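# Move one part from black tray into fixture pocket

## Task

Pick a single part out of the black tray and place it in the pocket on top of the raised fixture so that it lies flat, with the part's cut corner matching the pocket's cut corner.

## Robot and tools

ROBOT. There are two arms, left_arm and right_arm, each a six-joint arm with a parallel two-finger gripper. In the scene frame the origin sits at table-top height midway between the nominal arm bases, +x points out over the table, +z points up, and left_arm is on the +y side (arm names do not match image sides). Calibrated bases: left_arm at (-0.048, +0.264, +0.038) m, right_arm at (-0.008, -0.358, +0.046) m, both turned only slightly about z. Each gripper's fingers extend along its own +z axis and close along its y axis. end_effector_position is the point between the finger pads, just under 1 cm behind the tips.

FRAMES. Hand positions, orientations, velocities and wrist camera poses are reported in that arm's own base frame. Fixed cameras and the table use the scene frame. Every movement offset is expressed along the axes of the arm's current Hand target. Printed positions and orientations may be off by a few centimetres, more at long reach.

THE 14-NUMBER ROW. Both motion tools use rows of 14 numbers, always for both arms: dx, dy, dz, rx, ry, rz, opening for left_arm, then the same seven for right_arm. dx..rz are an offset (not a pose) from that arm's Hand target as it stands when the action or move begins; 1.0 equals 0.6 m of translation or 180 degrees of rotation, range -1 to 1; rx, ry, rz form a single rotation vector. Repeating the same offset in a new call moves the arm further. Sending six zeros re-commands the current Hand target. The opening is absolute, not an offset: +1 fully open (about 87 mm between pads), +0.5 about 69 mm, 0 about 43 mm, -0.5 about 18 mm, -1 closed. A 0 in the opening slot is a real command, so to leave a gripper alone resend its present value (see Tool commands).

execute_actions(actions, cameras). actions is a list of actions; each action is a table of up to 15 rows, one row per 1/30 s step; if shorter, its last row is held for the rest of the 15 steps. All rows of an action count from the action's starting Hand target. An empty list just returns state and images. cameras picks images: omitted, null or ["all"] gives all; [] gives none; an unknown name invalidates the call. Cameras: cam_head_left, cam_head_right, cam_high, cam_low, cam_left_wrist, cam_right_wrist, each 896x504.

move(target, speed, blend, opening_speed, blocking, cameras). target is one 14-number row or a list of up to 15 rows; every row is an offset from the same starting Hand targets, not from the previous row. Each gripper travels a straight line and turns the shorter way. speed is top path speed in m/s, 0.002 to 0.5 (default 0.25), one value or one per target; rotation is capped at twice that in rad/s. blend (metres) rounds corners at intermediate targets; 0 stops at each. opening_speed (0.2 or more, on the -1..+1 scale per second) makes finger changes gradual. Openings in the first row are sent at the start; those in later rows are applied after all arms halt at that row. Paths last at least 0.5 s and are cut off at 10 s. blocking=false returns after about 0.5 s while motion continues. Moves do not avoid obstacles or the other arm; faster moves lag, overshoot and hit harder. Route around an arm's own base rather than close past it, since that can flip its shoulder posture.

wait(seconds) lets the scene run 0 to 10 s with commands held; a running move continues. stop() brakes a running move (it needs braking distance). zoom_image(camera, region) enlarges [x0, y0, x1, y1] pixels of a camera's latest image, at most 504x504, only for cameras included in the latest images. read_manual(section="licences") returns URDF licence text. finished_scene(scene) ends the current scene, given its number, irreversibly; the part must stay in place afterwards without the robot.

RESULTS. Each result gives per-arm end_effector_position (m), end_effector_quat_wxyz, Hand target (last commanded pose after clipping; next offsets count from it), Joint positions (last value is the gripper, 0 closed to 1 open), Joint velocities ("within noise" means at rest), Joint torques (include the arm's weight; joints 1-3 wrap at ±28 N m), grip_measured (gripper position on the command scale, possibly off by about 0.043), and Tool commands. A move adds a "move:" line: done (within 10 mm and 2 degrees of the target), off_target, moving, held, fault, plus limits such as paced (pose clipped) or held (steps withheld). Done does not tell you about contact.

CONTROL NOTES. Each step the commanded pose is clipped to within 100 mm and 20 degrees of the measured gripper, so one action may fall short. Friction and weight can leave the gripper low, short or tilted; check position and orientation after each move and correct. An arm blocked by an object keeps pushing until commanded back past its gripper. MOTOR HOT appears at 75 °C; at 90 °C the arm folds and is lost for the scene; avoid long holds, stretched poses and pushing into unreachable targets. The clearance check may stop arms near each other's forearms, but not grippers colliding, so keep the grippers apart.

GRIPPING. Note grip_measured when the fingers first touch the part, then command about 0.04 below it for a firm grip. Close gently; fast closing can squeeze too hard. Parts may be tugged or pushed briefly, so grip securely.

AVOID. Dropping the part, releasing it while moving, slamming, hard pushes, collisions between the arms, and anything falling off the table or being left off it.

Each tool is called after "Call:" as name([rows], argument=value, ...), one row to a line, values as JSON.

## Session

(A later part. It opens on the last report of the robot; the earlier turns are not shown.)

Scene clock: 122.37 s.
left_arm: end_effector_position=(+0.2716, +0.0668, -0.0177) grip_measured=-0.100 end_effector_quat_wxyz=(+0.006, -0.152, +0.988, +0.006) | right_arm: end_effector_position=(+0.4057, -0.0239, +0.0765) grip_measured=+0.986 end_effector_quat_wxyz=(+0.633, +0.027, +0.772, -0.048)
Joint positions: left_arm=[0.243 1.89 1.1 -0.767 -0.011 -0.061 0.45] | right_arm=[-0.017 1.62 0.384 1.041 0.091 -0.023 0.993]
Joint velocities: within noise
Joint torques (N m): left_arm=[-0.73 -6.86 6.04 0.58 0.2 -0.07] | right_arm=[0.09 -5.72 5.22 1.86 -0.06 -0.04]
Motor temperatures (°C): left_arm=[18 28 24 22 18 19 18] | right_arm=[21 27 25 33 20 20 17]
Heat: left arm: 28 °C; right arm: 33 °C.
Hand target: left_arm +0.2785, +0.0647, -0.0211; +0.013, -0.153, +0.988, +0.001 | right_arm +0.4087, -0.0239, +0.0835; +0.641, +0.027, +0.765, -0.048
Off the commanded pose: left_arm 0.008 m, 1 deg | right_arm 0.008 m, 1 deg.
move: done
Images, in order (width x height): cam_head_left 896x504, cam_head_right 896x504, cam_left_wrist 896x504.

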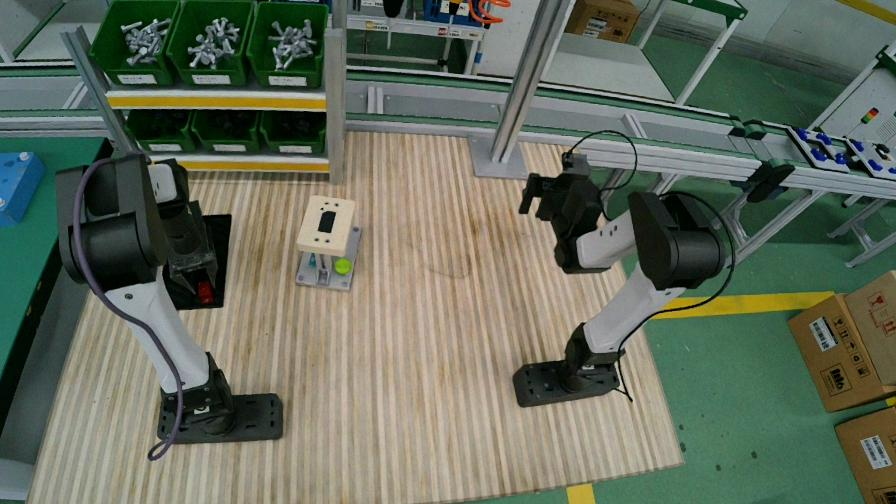

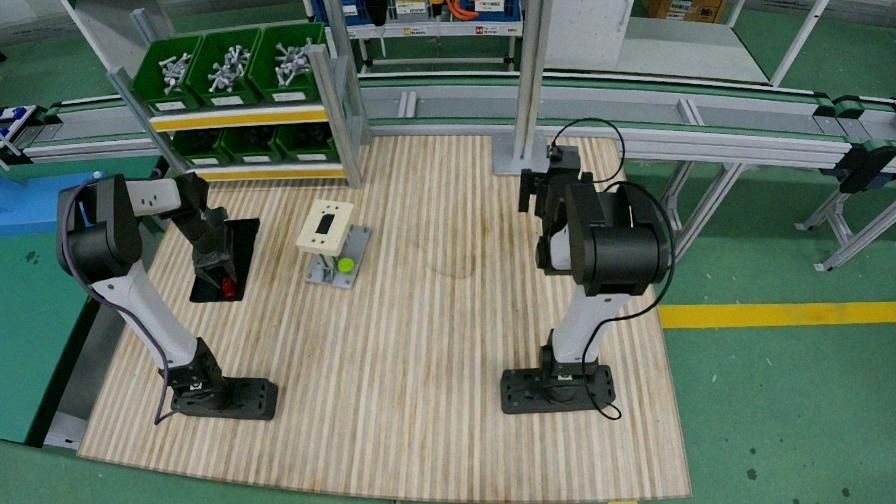

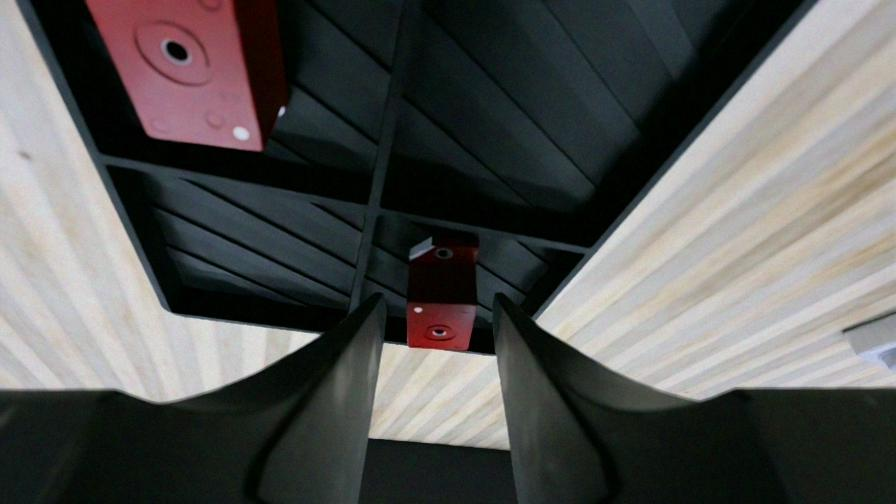

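Call:
move([
  [0.012,0,0.014,0,0,0,-0.1,0,0,0,0,0,0,1],
], speed=0.08, cameras=["cam_left_wrist","cam_head_right"])

Call:
zoom_image(camera="cam_head_right", region=[180, 230, 260, 310])

Call:
zoom_image(camera="cam_left_wrist", region=[300, 150, 600, 400])

Scene clock: 133.00 s.
left_arm: end_effector_position=(+0.2688, +0.0661, -0.0254) grip_measured=-0.100 end_effector_quat_wxyz=(+0.010, -0.152, +0.988, +0.006) | right_arm: end_effector_position=(+0.4057, -0.0239, +0.0765) grip_measured=+0.986 end_effector_quat_wxyz=(+0.633, +0.027, +0.772, -0.048)
Joint positions: left_arm=[0.243 1.89 1.065 -0.725 -0.011 -0.061 0.45] | right_arm=[-0.017 1.62 0.384 1.041 0.091 -0.023 0.993]
Joint velocities: within noise
Joint torques (N m): left_arm=[-0.88 -7.19 4.78 0.6 0.19 -0.09] | right_arm=[0.09 -5.72 5.22 1.86 -0.05 -0.04]
Motor temperatures (°C): left_arm=[18 27 24 22 18 19 18] | right_arm=[21 27 25 33 20 20 17]
Heat: left arm: 27 °C; right arm: 33 °C.
Hand target: left_arm +0.2718, +0.0626, -0.0297; +0.013, -0.153, +0.988, +0.001 | right_arm +0.4087, -0.0239, +0.0835; +0.641, +0.027, +0.765, -0.048
Off the commanded pose: left_arm 0.006 m, 1 deg | right_arm 0.008 m, 1 deg.
move: done
Images, in order (width x height): cam_head_right 896x504, cam_left_wrist 896x504.

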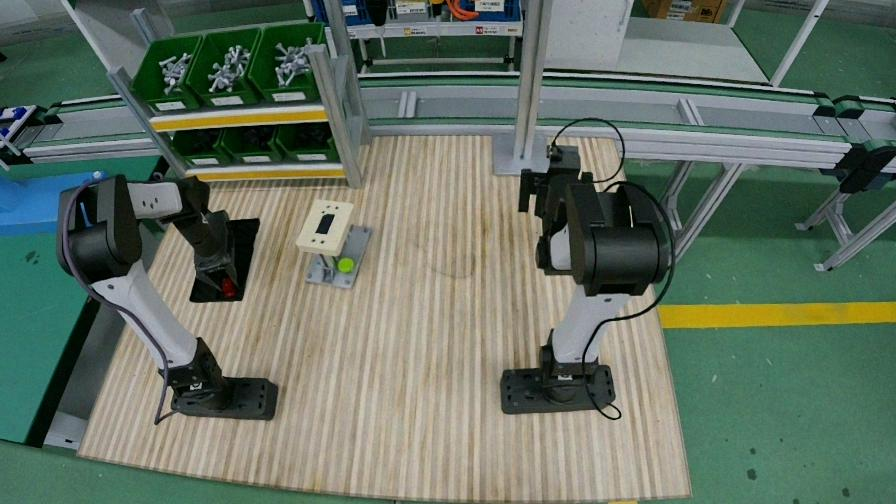

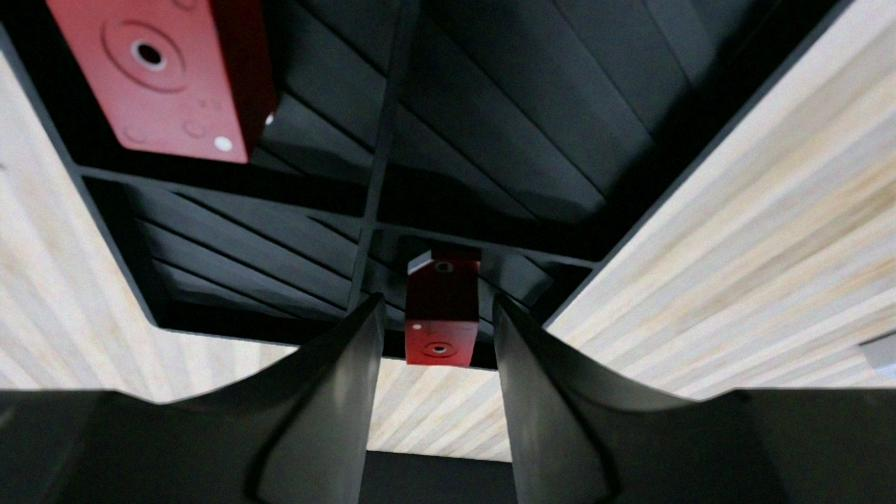

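Scaled by 6.300 from the camera's 896x504 image, which has a finer 1280x720 frame.

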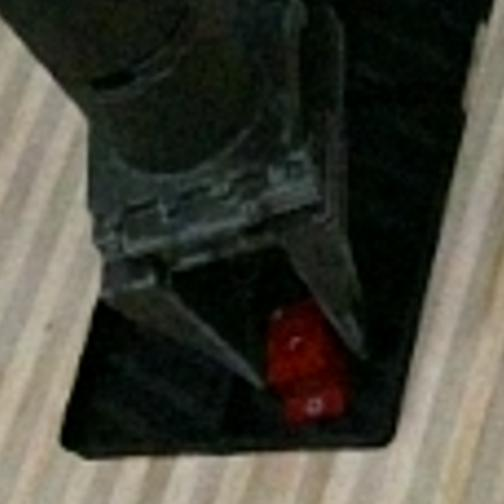

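Scaled by 1.680 from the camera's 896x504 image, which has a finer 1280x720 frame.

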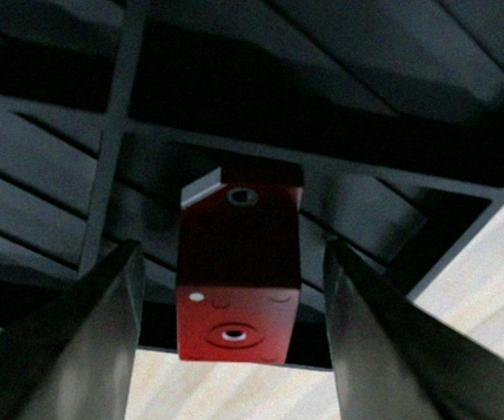

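Call:
move(target=[0,0,0,0,0,0,-0.6,0,0,0,0,0,0,1], opening_speed=0.5, cameras=["cam_left_wrist"])

Call:
zoom_image(camera="cam_left_wrist", region=[300, 150, 600, 400])

Scene clock: 137.50 s.
left_arm: end_effector_position=(+0.2690, +0.0660, -0.0255) grip_measured=-0.396 end_effector_quat_wxyz=(+0.010, -0.152, +0.988, +0.006) | right_arm: end_effector_position=(+0.4057, -0.0239, +0.0765) grip_measured=+0.986 end_effector_quat_wxyz=(+0.633, +0.027, +0.772, -0.048)
Joint positions: left_arm=[0.243 1.89 1.065 -0.724 -0.01 -0.062 0.302] | right_arm=[-0.017 1.62 0.384 1.041 0.091 -0.023 0.993]
Joint velocities: within noise
Joint torques (N m): left_arm=[-0.88 -7.17 4.77 0.59 0.19 -0.08] | right_arm=[0.09 -5.72 5.22 1.86 -0.06 -0.04]
Motor temperatures (°C): left_arm=[18 27 24 22 18 19 18] | right_arm=[21 27 25 33 20 20 17]
Heat: left arm: 27 °C; right arm: 33 °C.
Hand target: left_arm +0.2717, +0.0625, -0.0297; +0.013, -0.154, +0.988, +0.001 | right_arm +0.4087, -0.0239, +0.0835; +0.641, +0.027, +0.765, -0.048
Off the commanded pose: left_arm 0.006 m, 1 deg | right_arm 0.008 m, 1 deg.
move: done
Images, in order (width x height): cam_left_wrist 896x504.

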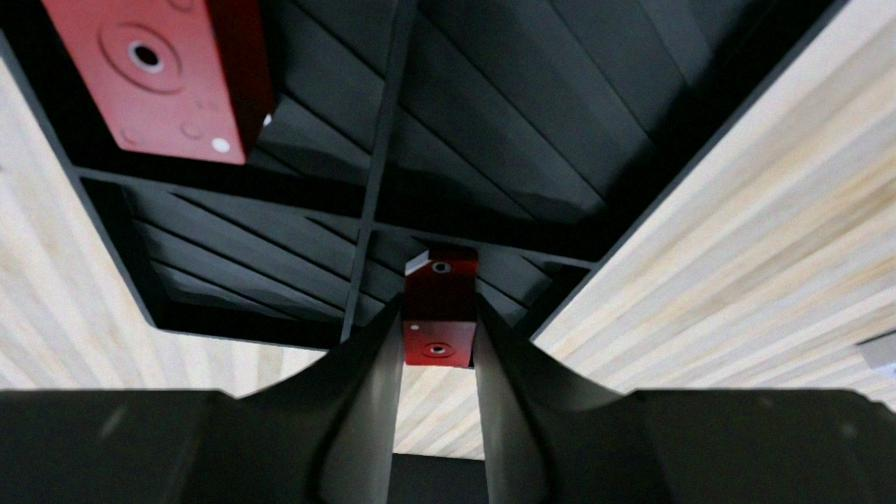

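Scaled by 1.680 from the camera's 896x504 image, which has a finer 1280x720 frame.

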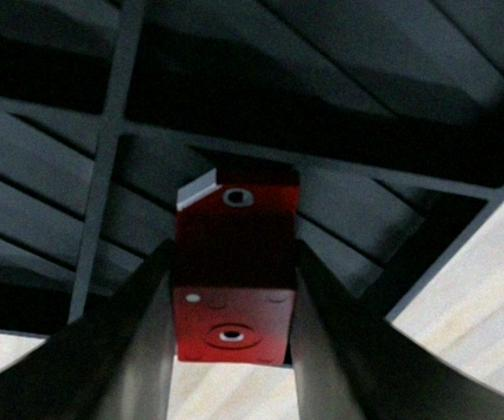

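Call:
move([
  [0,0,0,0,0,0,-0.47,0,0,0,0,0,0,1],
  [0,0,-0.3,0,0,0,-0.47,0,0,0,0,0,0,1],
  [0.02,-0.395,-0.3,0,0,0.177,-0.47,0,0,0,0,0,0,1],
], blend=[0,0.05,0], speed=0.2)

Call:
zoom_image(camera="cam_left_wrist", region=[300, 100, 700, 400])

Scene clock: 158.13 s.
left_arm: end_effector_position=(+0.3262, -0.1701, +0.1479) grip_measured=-0.397 end_effector_quat_wxyz=(+0.017, +0.130, +0.991, +0.000) | right_arm: end_effector_position=(+0.4057, -0.0239, +0.0765) grip_measured=+0.986 end_effector_quat_wxyz=(+0.633, +0.027, +0.772, -0.048)
Joint positions: left_arm=[-0.463 2.109 2.102 -1.532 -0.01 -0.203 0.302] | right_arm=[-0.017 1.62 0.384 1.041 0.091 -0.023 0.993]
Joint velocities: within noise
Joint torques (N m): left_arm=[0.14 -9.54 8.64 0.21 -0.01 -0.07] | right_arm=[0.08 -5.72 5.22 1.86 -0.05 -0.04]
Motor temperatures (°C): left_arm=[18 28 24 22 18 19 18] | right_arm=[21 27 25 34 20 20 17]
Heat: left arm: 28 °C; right arm: 34 °C.
Hand target: left_arm +0.3275, -0.1680, +0.1504; +0.012, +0.124, +0.992, +0.005 | right_arm +0.4087, -0.0239, +0.0835; +0.641, +0.027, +0.765, -0.048
Off the commanded pose: left_arm 0.004 m, 1 deg | right_arm 0.008 m, 1 deg.
joint sent to its limit (left arm) — joint 4 (wrist pitch), lower limit. The joint targets still meet the commanded pose.
move: done

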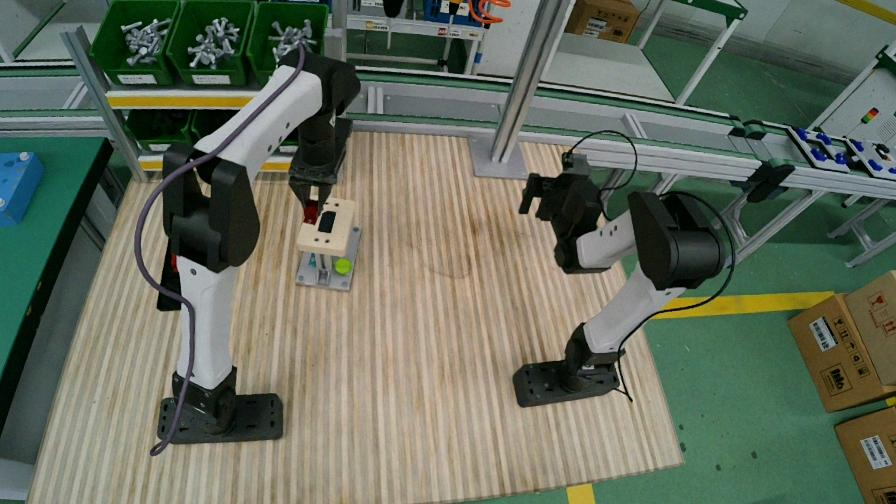

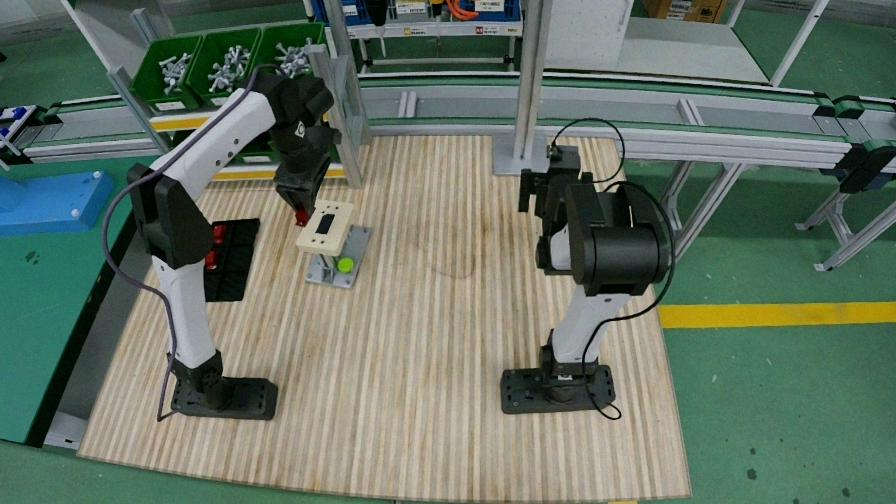

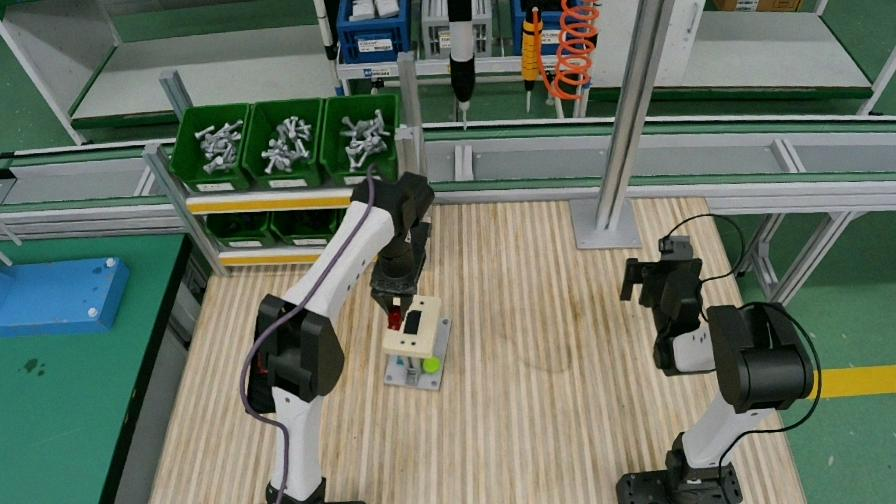

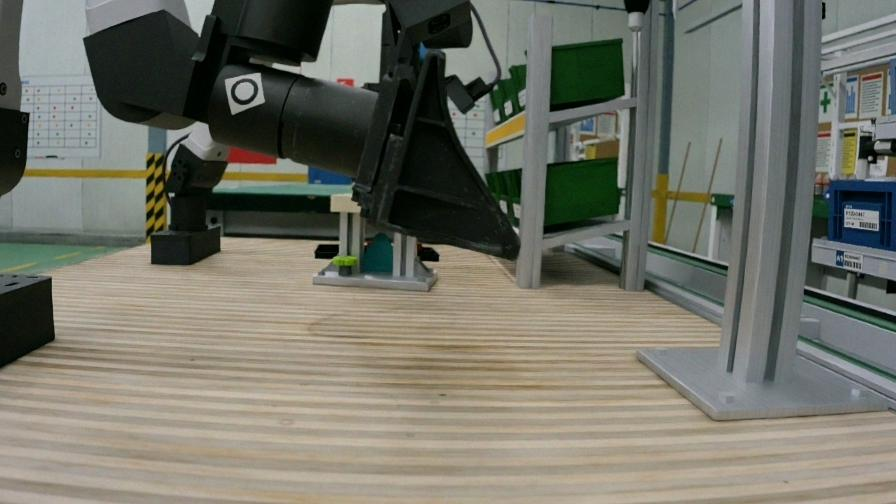

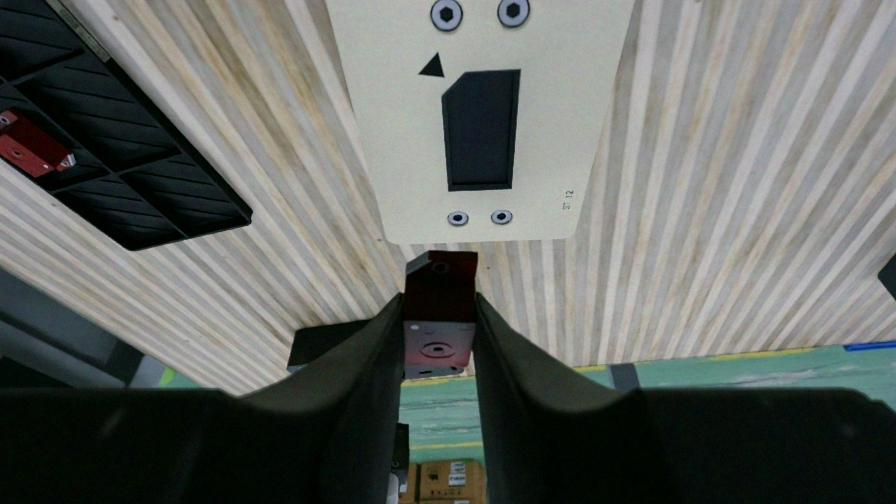

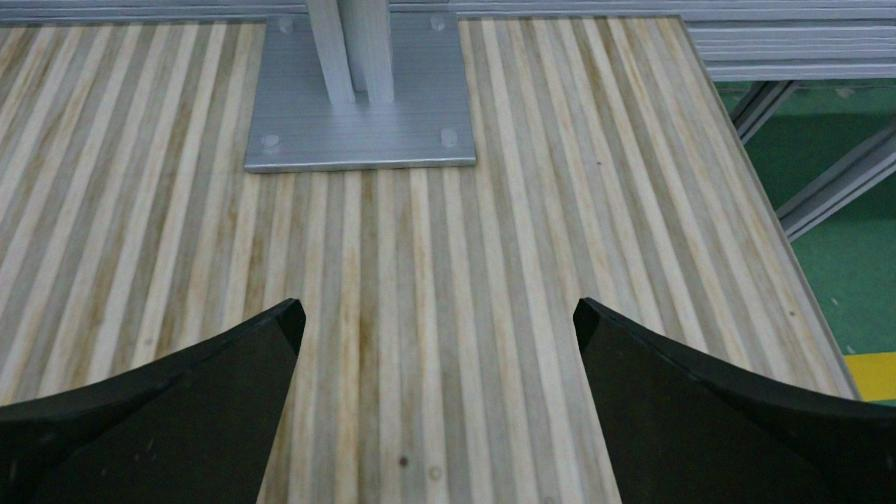

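Scaled by 1.260 from the camera's 896x504 image, which has a finer 1280x720 frame.

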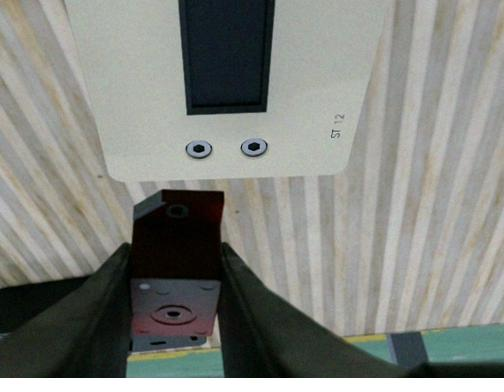

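Call:
move(target=[-0.055,-0.0235,0.02,0,0,-0.017,-0.47,0,0,0,0,0,0,1], speed=0.15, cameras=["cam_left_wrist","cam_head_right"])

Call:
zoom_image(camera="cam_left_wrist", region=[320, 130, 620, 400])

Call:
zoom_image(camera="cam_head_right", region=[270, 170, 390, 290])

Scene clock: 175.93 s.
left_arm: end_effector_position=(+0.3552, -0.1874, +0.1371) grip_measured=-0.397 end_effector_quat_wxyz=(+0.031, +0.099, +0.995, -0.006) | right_arm: end_effector_position=(+0.4057, -0.0239, +0.0765) grip_measured=+0.986 end_effector_quat_wxyz=(+0.633, +0.027, +0.772, -0.048)
Joint positions: left_arm=[-0.463 2.237 2.269 -1.54 -0.01 -0.264 0.302] | right_arm=[-0.017 1.62 0.384 1.041 0.091 -0.023 0.993]
Joint velocities: within noise
Joint torques (N m): left_arm=[-0.8 -10.47 8.61 0.32 -0.01 -0.09] | right_arm=[0.09 -5.74 5.22 1.86 -0.05 -0.04]
Motor temperatures (°C): left_arm=[18 28 26 22 18 19 19] | right_arm=[21 27 25 34 20 20 17]
Heat: left arm: 28 °C; right arm: 34 °C.
Hand target: left_arm +0.3564, -0.1898, +0.1391; +0.013, +0.097, +0.995, +0.004 | right_arm +0.4087, -0.0239, +0.0835; +0.641, +0.027, +0.765, -0.048
Off the commanded pose: left_arm 0.003 m, 2 deg | right_arm 0.008 m, 1 deg.
joint sent to its limit (left arm) — joint 4 (wrist pitch), lower limit. The joint targets still meet the commanded pose.
move: done
Images, in order (width x height): cam_head_right 896x504, cam_left_wrist 896x504.

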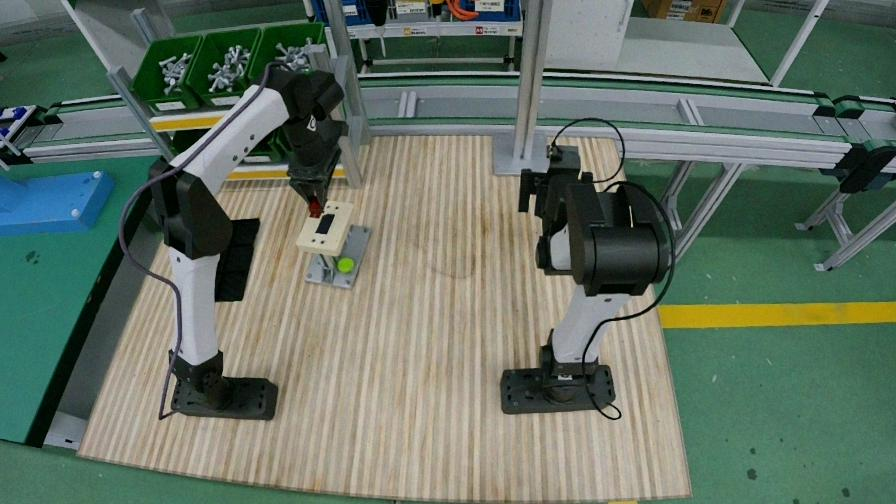

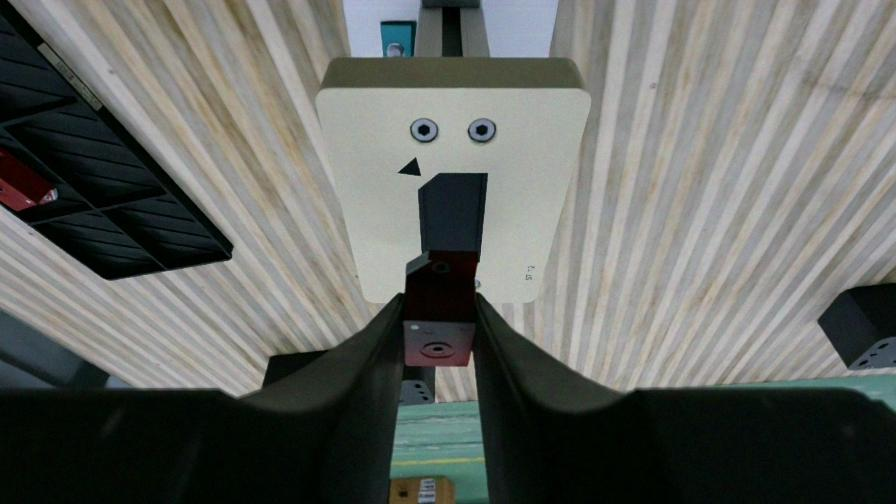

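Scaled by 1.680 from the camera's 896x504 image, which has a finer 1280x720 frame.

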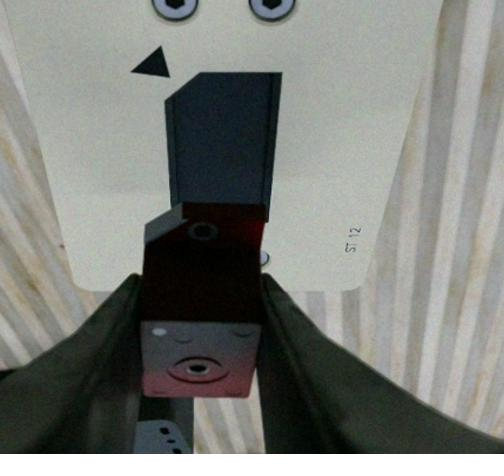

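Scaled by 4.200 from the camera's 896x504 image, which has a finer 1280x720 frame.

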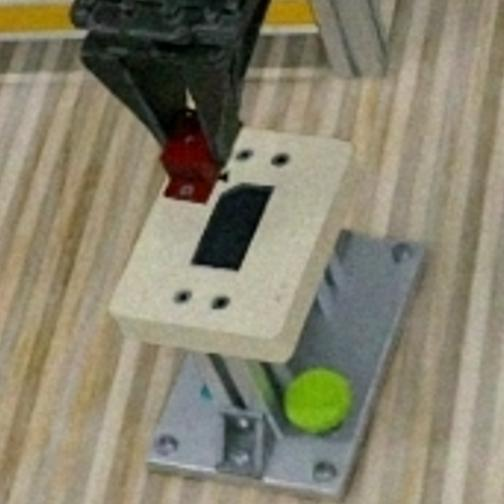

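Call:
move(target=[-0.012,-0.0062,0.023,0,0,-0.0085,-0.47,0,0,0,0,0,0,1], speed=0.1, cameras=["cam_left_wrist","cam_head_right","cam_high","cam_low"])

Call:
zoom_image(camera="cam_left_wrist", region=[320, 130, 620, 400])

Call:
zoom_image(camera="cam_head_right", region=[270, 170, 370, 270])

Call:
zoom_image(camera="cam_low", region=[280, 150, 480, 310])

Scene clock: 198.33 s.
left_arm: end_effector_position=(+0.3620, -0.1920, +0.1240) grip_measured=-0.397 end_effector_quat_wxyz=(+0.022, +0.085, +0.996, -0.003) | right_arm: end_effector_position=(+0.4057, -0.0239, +0.0765) grip_measured=+0.986 end_effector_quat_wxyz=(+0.633, +0.027, +0.772, -0.048)
Joint positions: left_arm=[-0.463 2.293 2.307 -1.541 -0.01 -0.292 0.302] | right_arm=[-0.017 1.62 0.384 1.041 0.091 -0.023 0.993]
Joint velocities: within noise
Joint torques (N m): left_arm=[-0.88 -10.8 8.59 0.29 -0.02 -0.07] | right_arm=[0.09 -5.72 5.22 1.86 -0.05 -0.04]
Motor temperatures (°C): left_arm=[18 30 26 22 18 19 19] | right_arm=[21 27 26 35 20 20 17]
Heat: left arm: 30 °C; right arm: 35 °C.
Hand target: left_arm +0.3631, -0.1947, +0.1255; +0.013, +0.084, +0.996, +0.004 | right_arm +0.4087, -0.0239, +0.0835; +0.641, +0.027, +0.765, -0.048
Off the commanded pose: left_arm 0.003 m, 1 deg | right_arm 0.008 m, 1 deg.
joint sent to its limit (left arm) — joint 4 (wrist pitch), lower limit. The joint targets still meet the commanded pose.
move: done
Images, in order (width x height): cam_head_right 896x504, cam_high 896x504, cam_low 896x504, cam_left_wrist 896x504.

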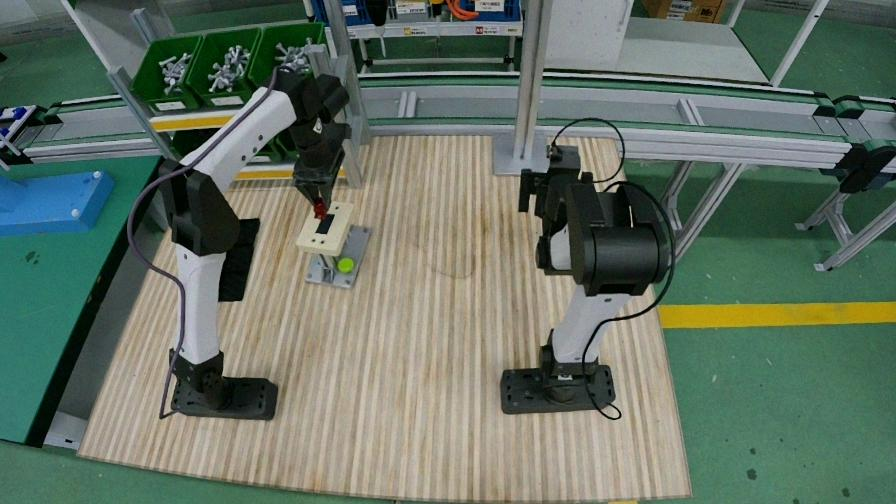

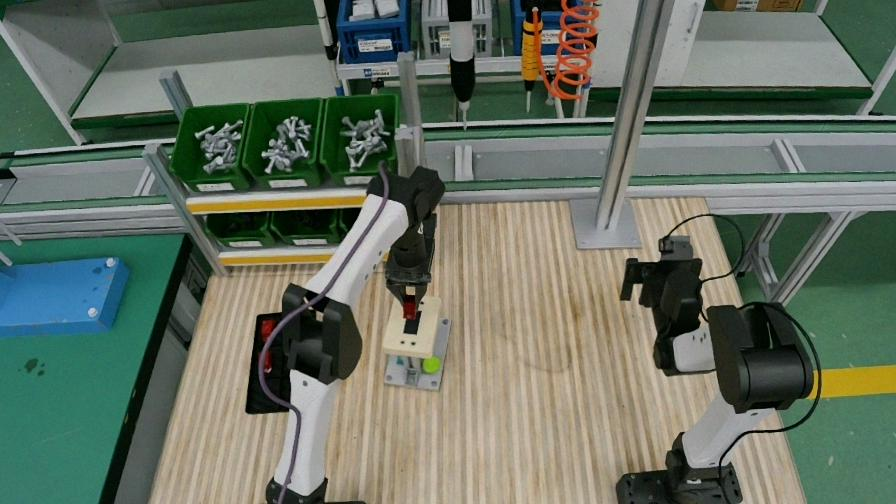

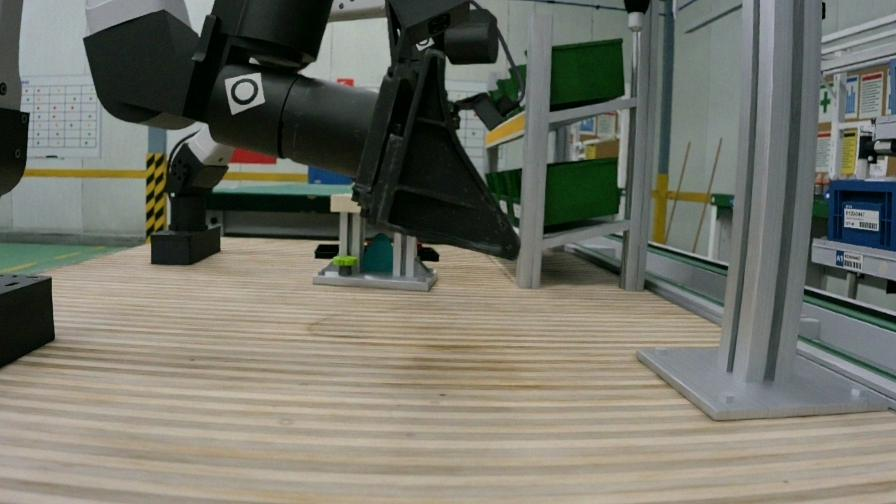

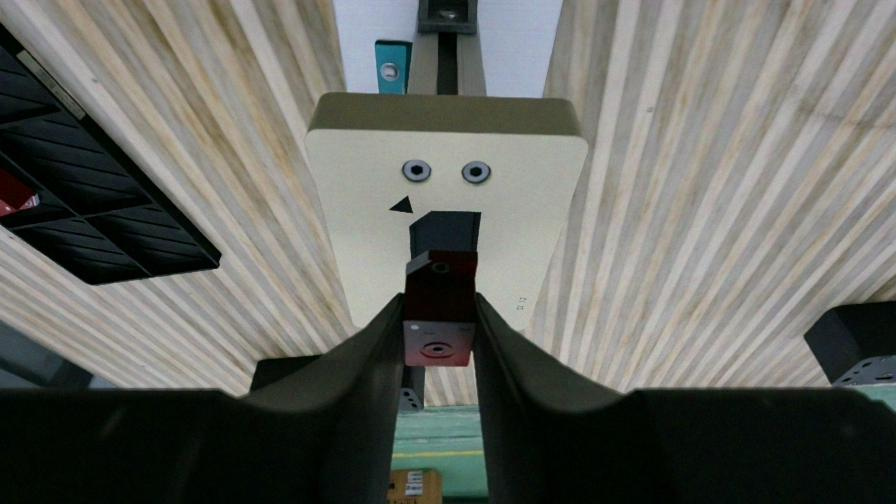

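Scaled by 1.680 from the camera's 896x504 image, which has a finer 1280x720 frame.

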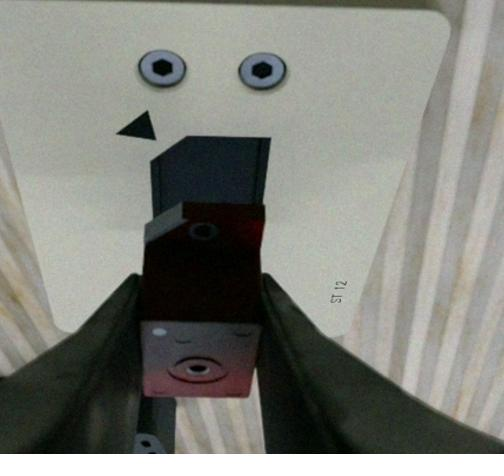

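Scaled by 5.040 from the camera's 896x504 image, which has a finer 1280x720 frame.

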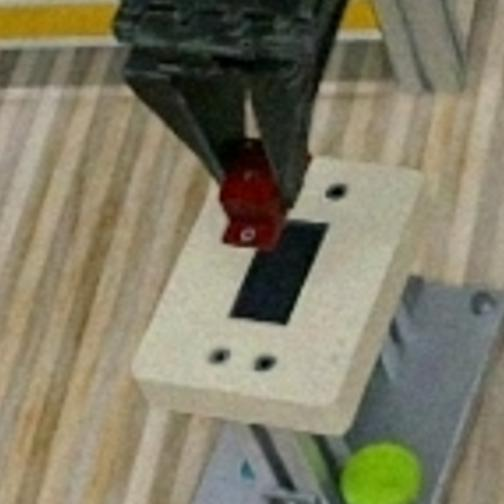

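Scaled by 2.520 from the camera's 896x504 image, which has a finer 1280x720 frame.

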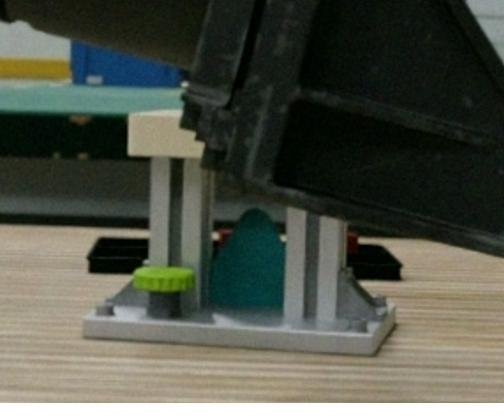

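Call:
move(target=[0.005,-0.0013,0.023,0,0,0,-0.47,0,0,0,0,0,0,1], speed=0.08, cameras=["cam_left_wrist","cam_head_right","cam_high"])

Call:
zoom_image(camera="cam_left_wrist", region=[320, 180, 570, 400])

Call:
zoom_image(camera="cam_head_right", region=[290, 180, 370, 260])

Call:
zoom_image(camera="cam_high", region=[370, 280, 460, 370])

Scene clock: 221.37 s.
left_arm: end_effector_position=(+0.3577, -0.1919, +0.1186) grip_measured=-0.397 end_effector_quat_wxyz=(+0.012, +0.086, +0.996, +0.001) | right_arm: end_effector_position=(+0.4057, -0.0239, +0.0765) grip_measured=+0.986 end_effector_quat_wxyz=(+0.633, +0.027, +0.772, -0.048)
Joint positions: left_arm=[-0.467 2.293 2.282 -1.538 -0.01 -0.295 0.302] | right_arm=[-0.017 1.62 0.384 1.041 0.091 -0.023 0.993]
Joint velocities: within noise
Joint torques (N m): left_arm=[-0.85 -10.54 5.67 0.54 -0.03 -0.08] | right_arm=[0.09 -5.72 5.22 1.86 -0.05 -0.04]
Motor temperatures (°C): left_arm=[18 32 27 21 18 19 19] | right_arm=[21 27 26 35 20 20 17]
Heat: left arm: 32 °C; right arm: 35 °C.
Hand target: left_arm +0.3603, -0.1950, +0.1116; +0.013, +0.084, +0.996, +0.004 | right_arm +0.4087, -0.0239, +0.0835; +0.641, +0.027, +0.765, -0.048
Off the commanded pose: left_arm 0.008 m, 0 deg | right_arm 0.008 m, 1 deg.
move: done
Images, in order (width x height): cam_head_right 896x504, cam_high 896x504, cam_left_wrist 896x504.

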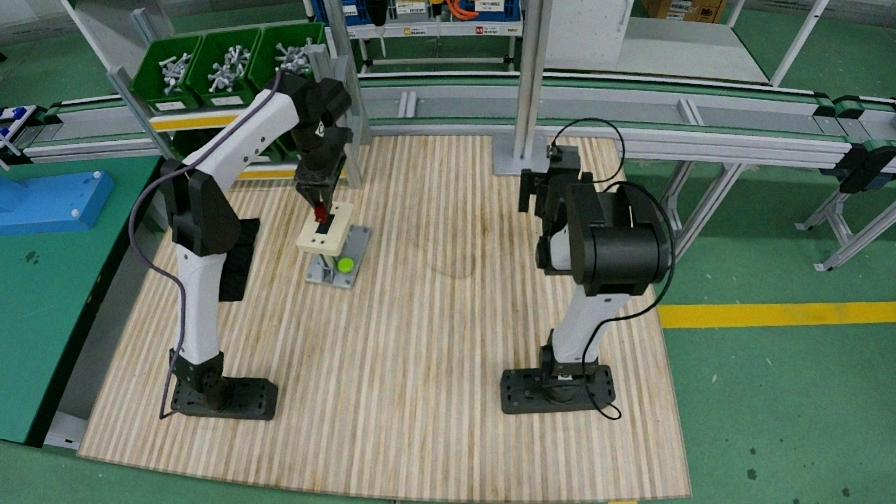

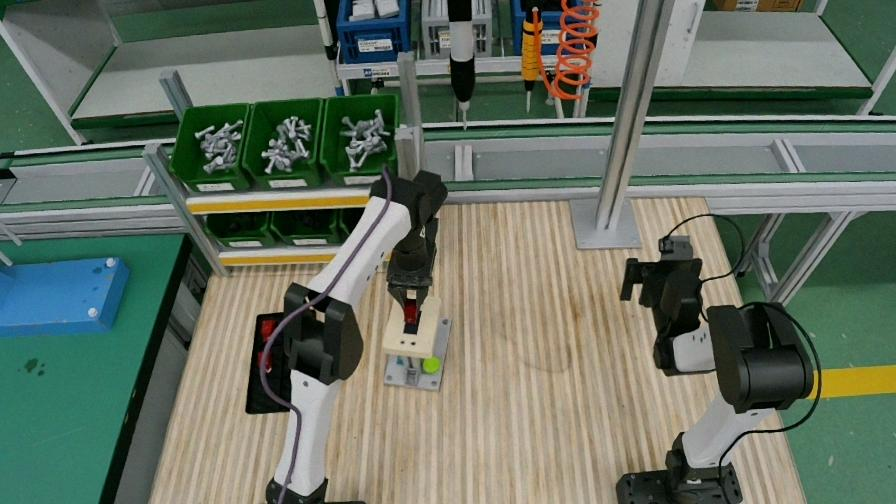

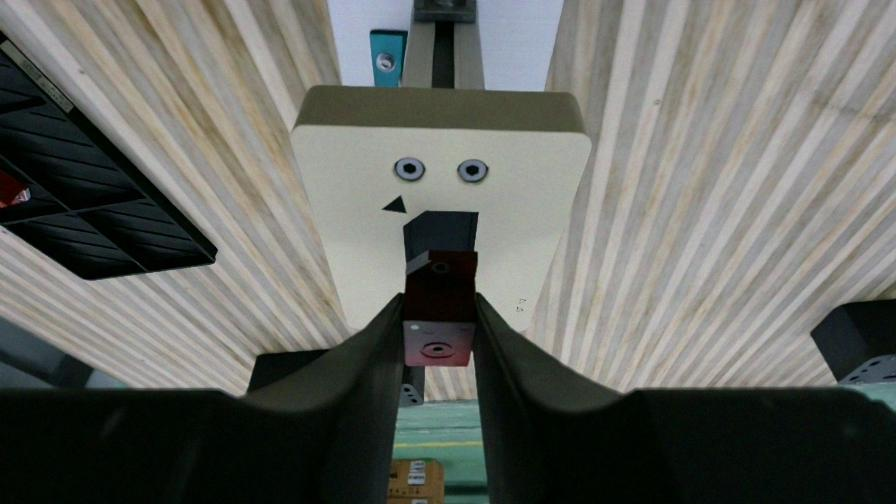

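Scaled by 2.016 from the camera's 896x504 image, which has a finer 1280x720 frame.

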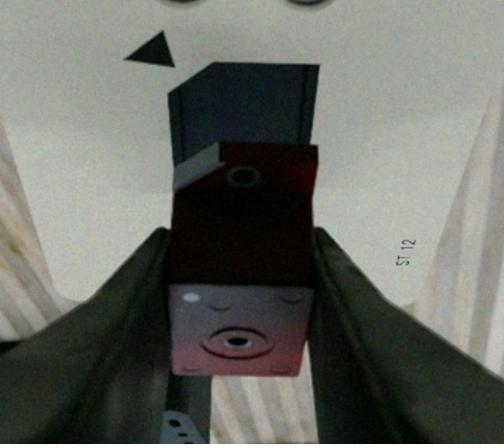

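Scaled by 6.300 from the camera's 896x504 image, which has a finer 1280x720 frame.

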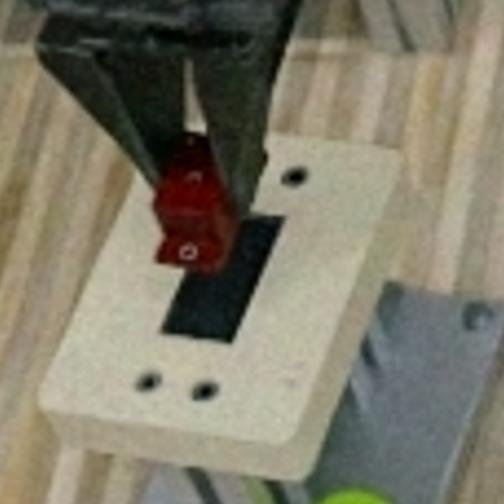

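Scaled by 5.600 from the camera's 896x504 image, which has a finer 1280x720 frame.

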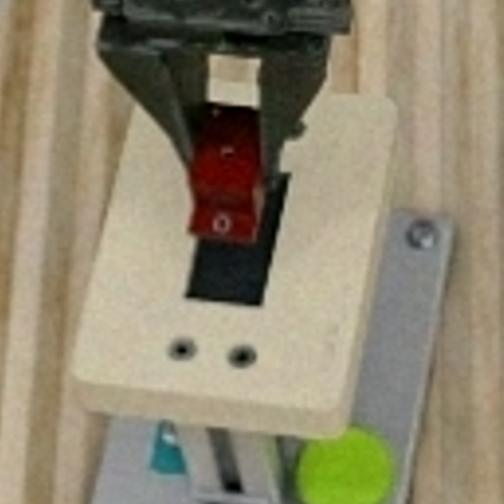

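Call:
move(target=[0,0,0.015,0,0,0.006,-0.47,0,0,0,0,0,0,1], speed=0.06, cameras=["cam_left_wrist","cam_head_right","cam_high"])

Call:
zoom_image(camera="cam_left_wrist", region=[320, 180, 570, 400])

Call:
zoom_image(camera="cam_head_right", region=[290, 180, 370, 260])

Call:
zoom_image(camera="cam_high", region=[370, 280, 460, 370])

Scene clock: 235.27 s.
left_arm: end_effector_position=(+0.3583, -0.1922, +0.1068) grip_measured=-0.397 end_effector_quat_wxyz=(+0.009, +0.086, +0.996, +0.002) | right_arm: end_effector_position=(+0.4057, -0.0239, +0.0765) grip_measured=+0.986 end_effector_quat_wxyz=(+0.633, +0.027, +0.772, -0.048)
Joint positions: left_arm=[-0.467 2.293 2.233 -1.496 -0.01 -0.295 0.302] | right_arm=[-0.017 1.62 0.384 1.041 0.091 -0.023 0.993]
Joint velocities: within noise
Joint torques (N m): left_arm=[-0.95 -11.34 5.68 0.53 -0.03 0.09] | right_arm=[0.09 -5.72 5.22 1.86 -0.06 -0.04]
Motor temperatures (°C): left_arm=[18 33 27 22 18 19 19] | right_arm=[21 27 26 36 20 20 17]
Heat: left arm: 33 °C; right arm: 36 °C.
Hand target: left_arm +0.3605, -0.1949, +0.1025; +0.013, +0.093, +0.996, +0.004 | right_arm +0.4087, -0.0239, +0.0835; +0.641, +0.027, +0.765, -0.048
Off the commanded pose: left_arm 0.006 m, 1 deg | right_arm 0.008 m, 1 deg.
move: done
Images, in order (width x height): cam_head_right 896x504, cam_high 896x504, cam_left_wrist 896x504.

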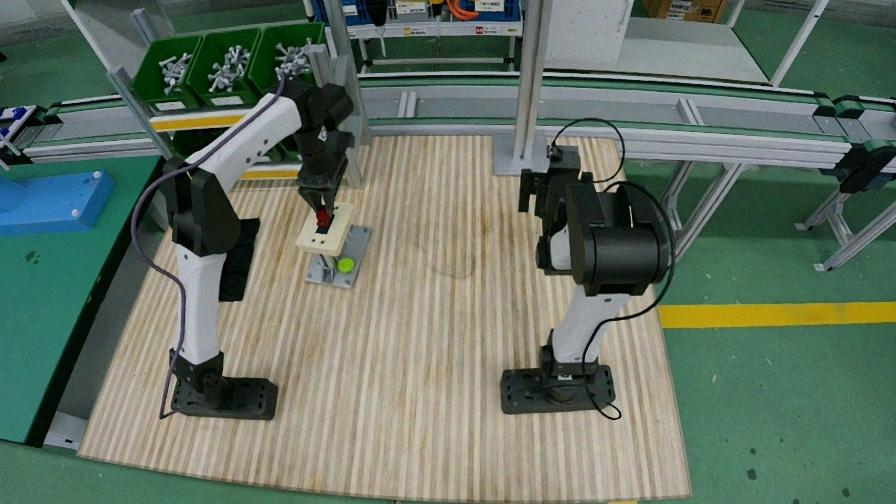

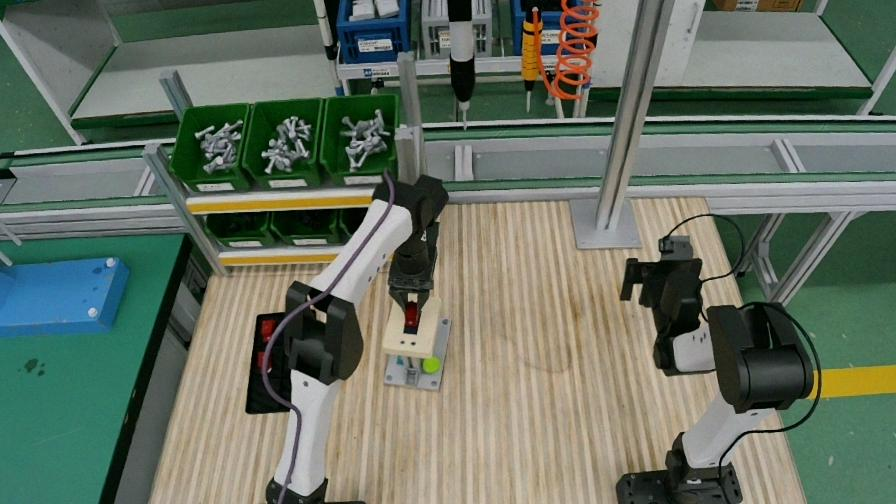

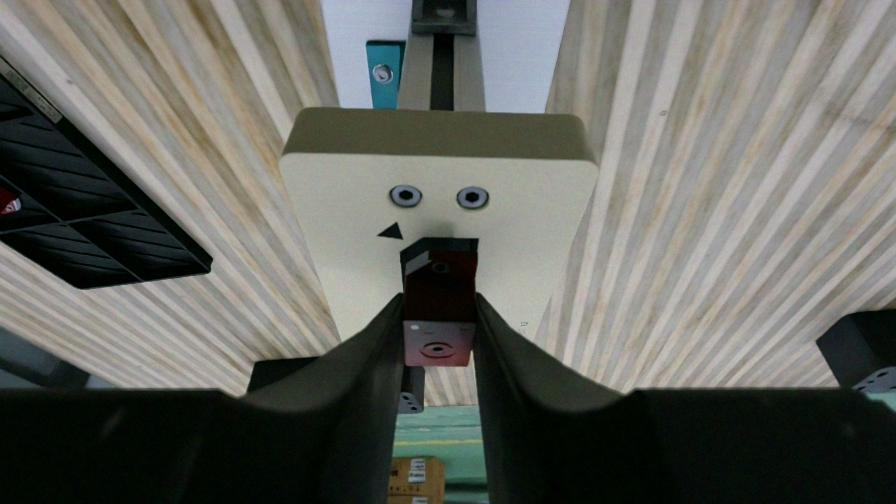

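Scaled by 2.016 from the camera's 896x504 image, which has a finer 1280x720 frame.

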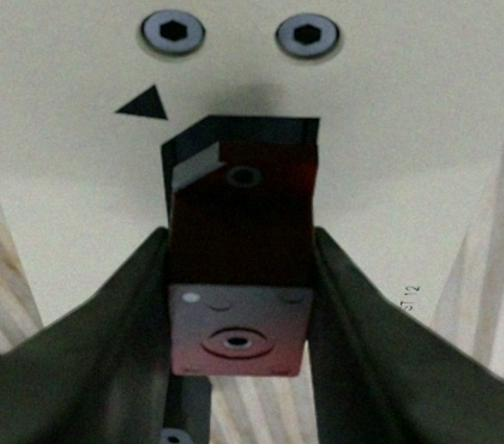

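Scaled by 6.300 from the camera's 896x504 image, which has a finer 1280x720 frame.

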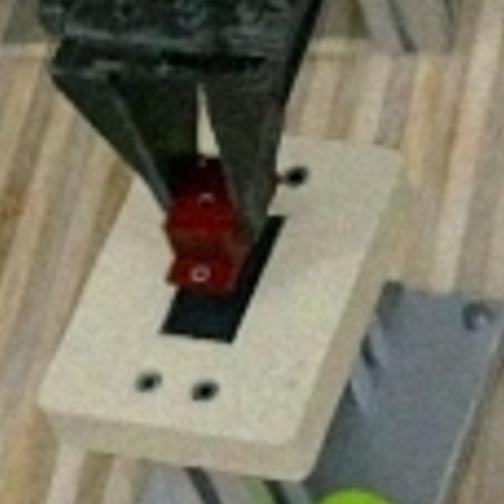

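Scaled by 5.600 from the camera's 896x504 image, which has a finer 1280x720 frame.

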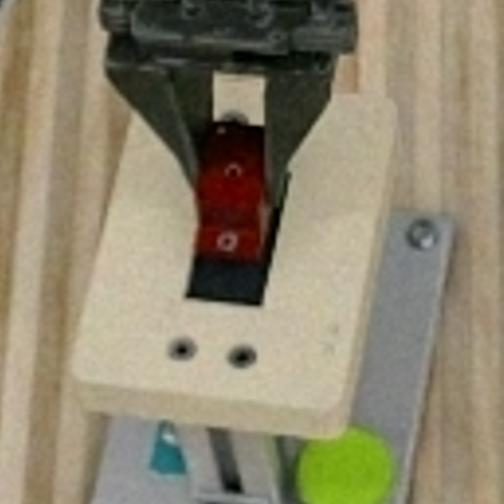

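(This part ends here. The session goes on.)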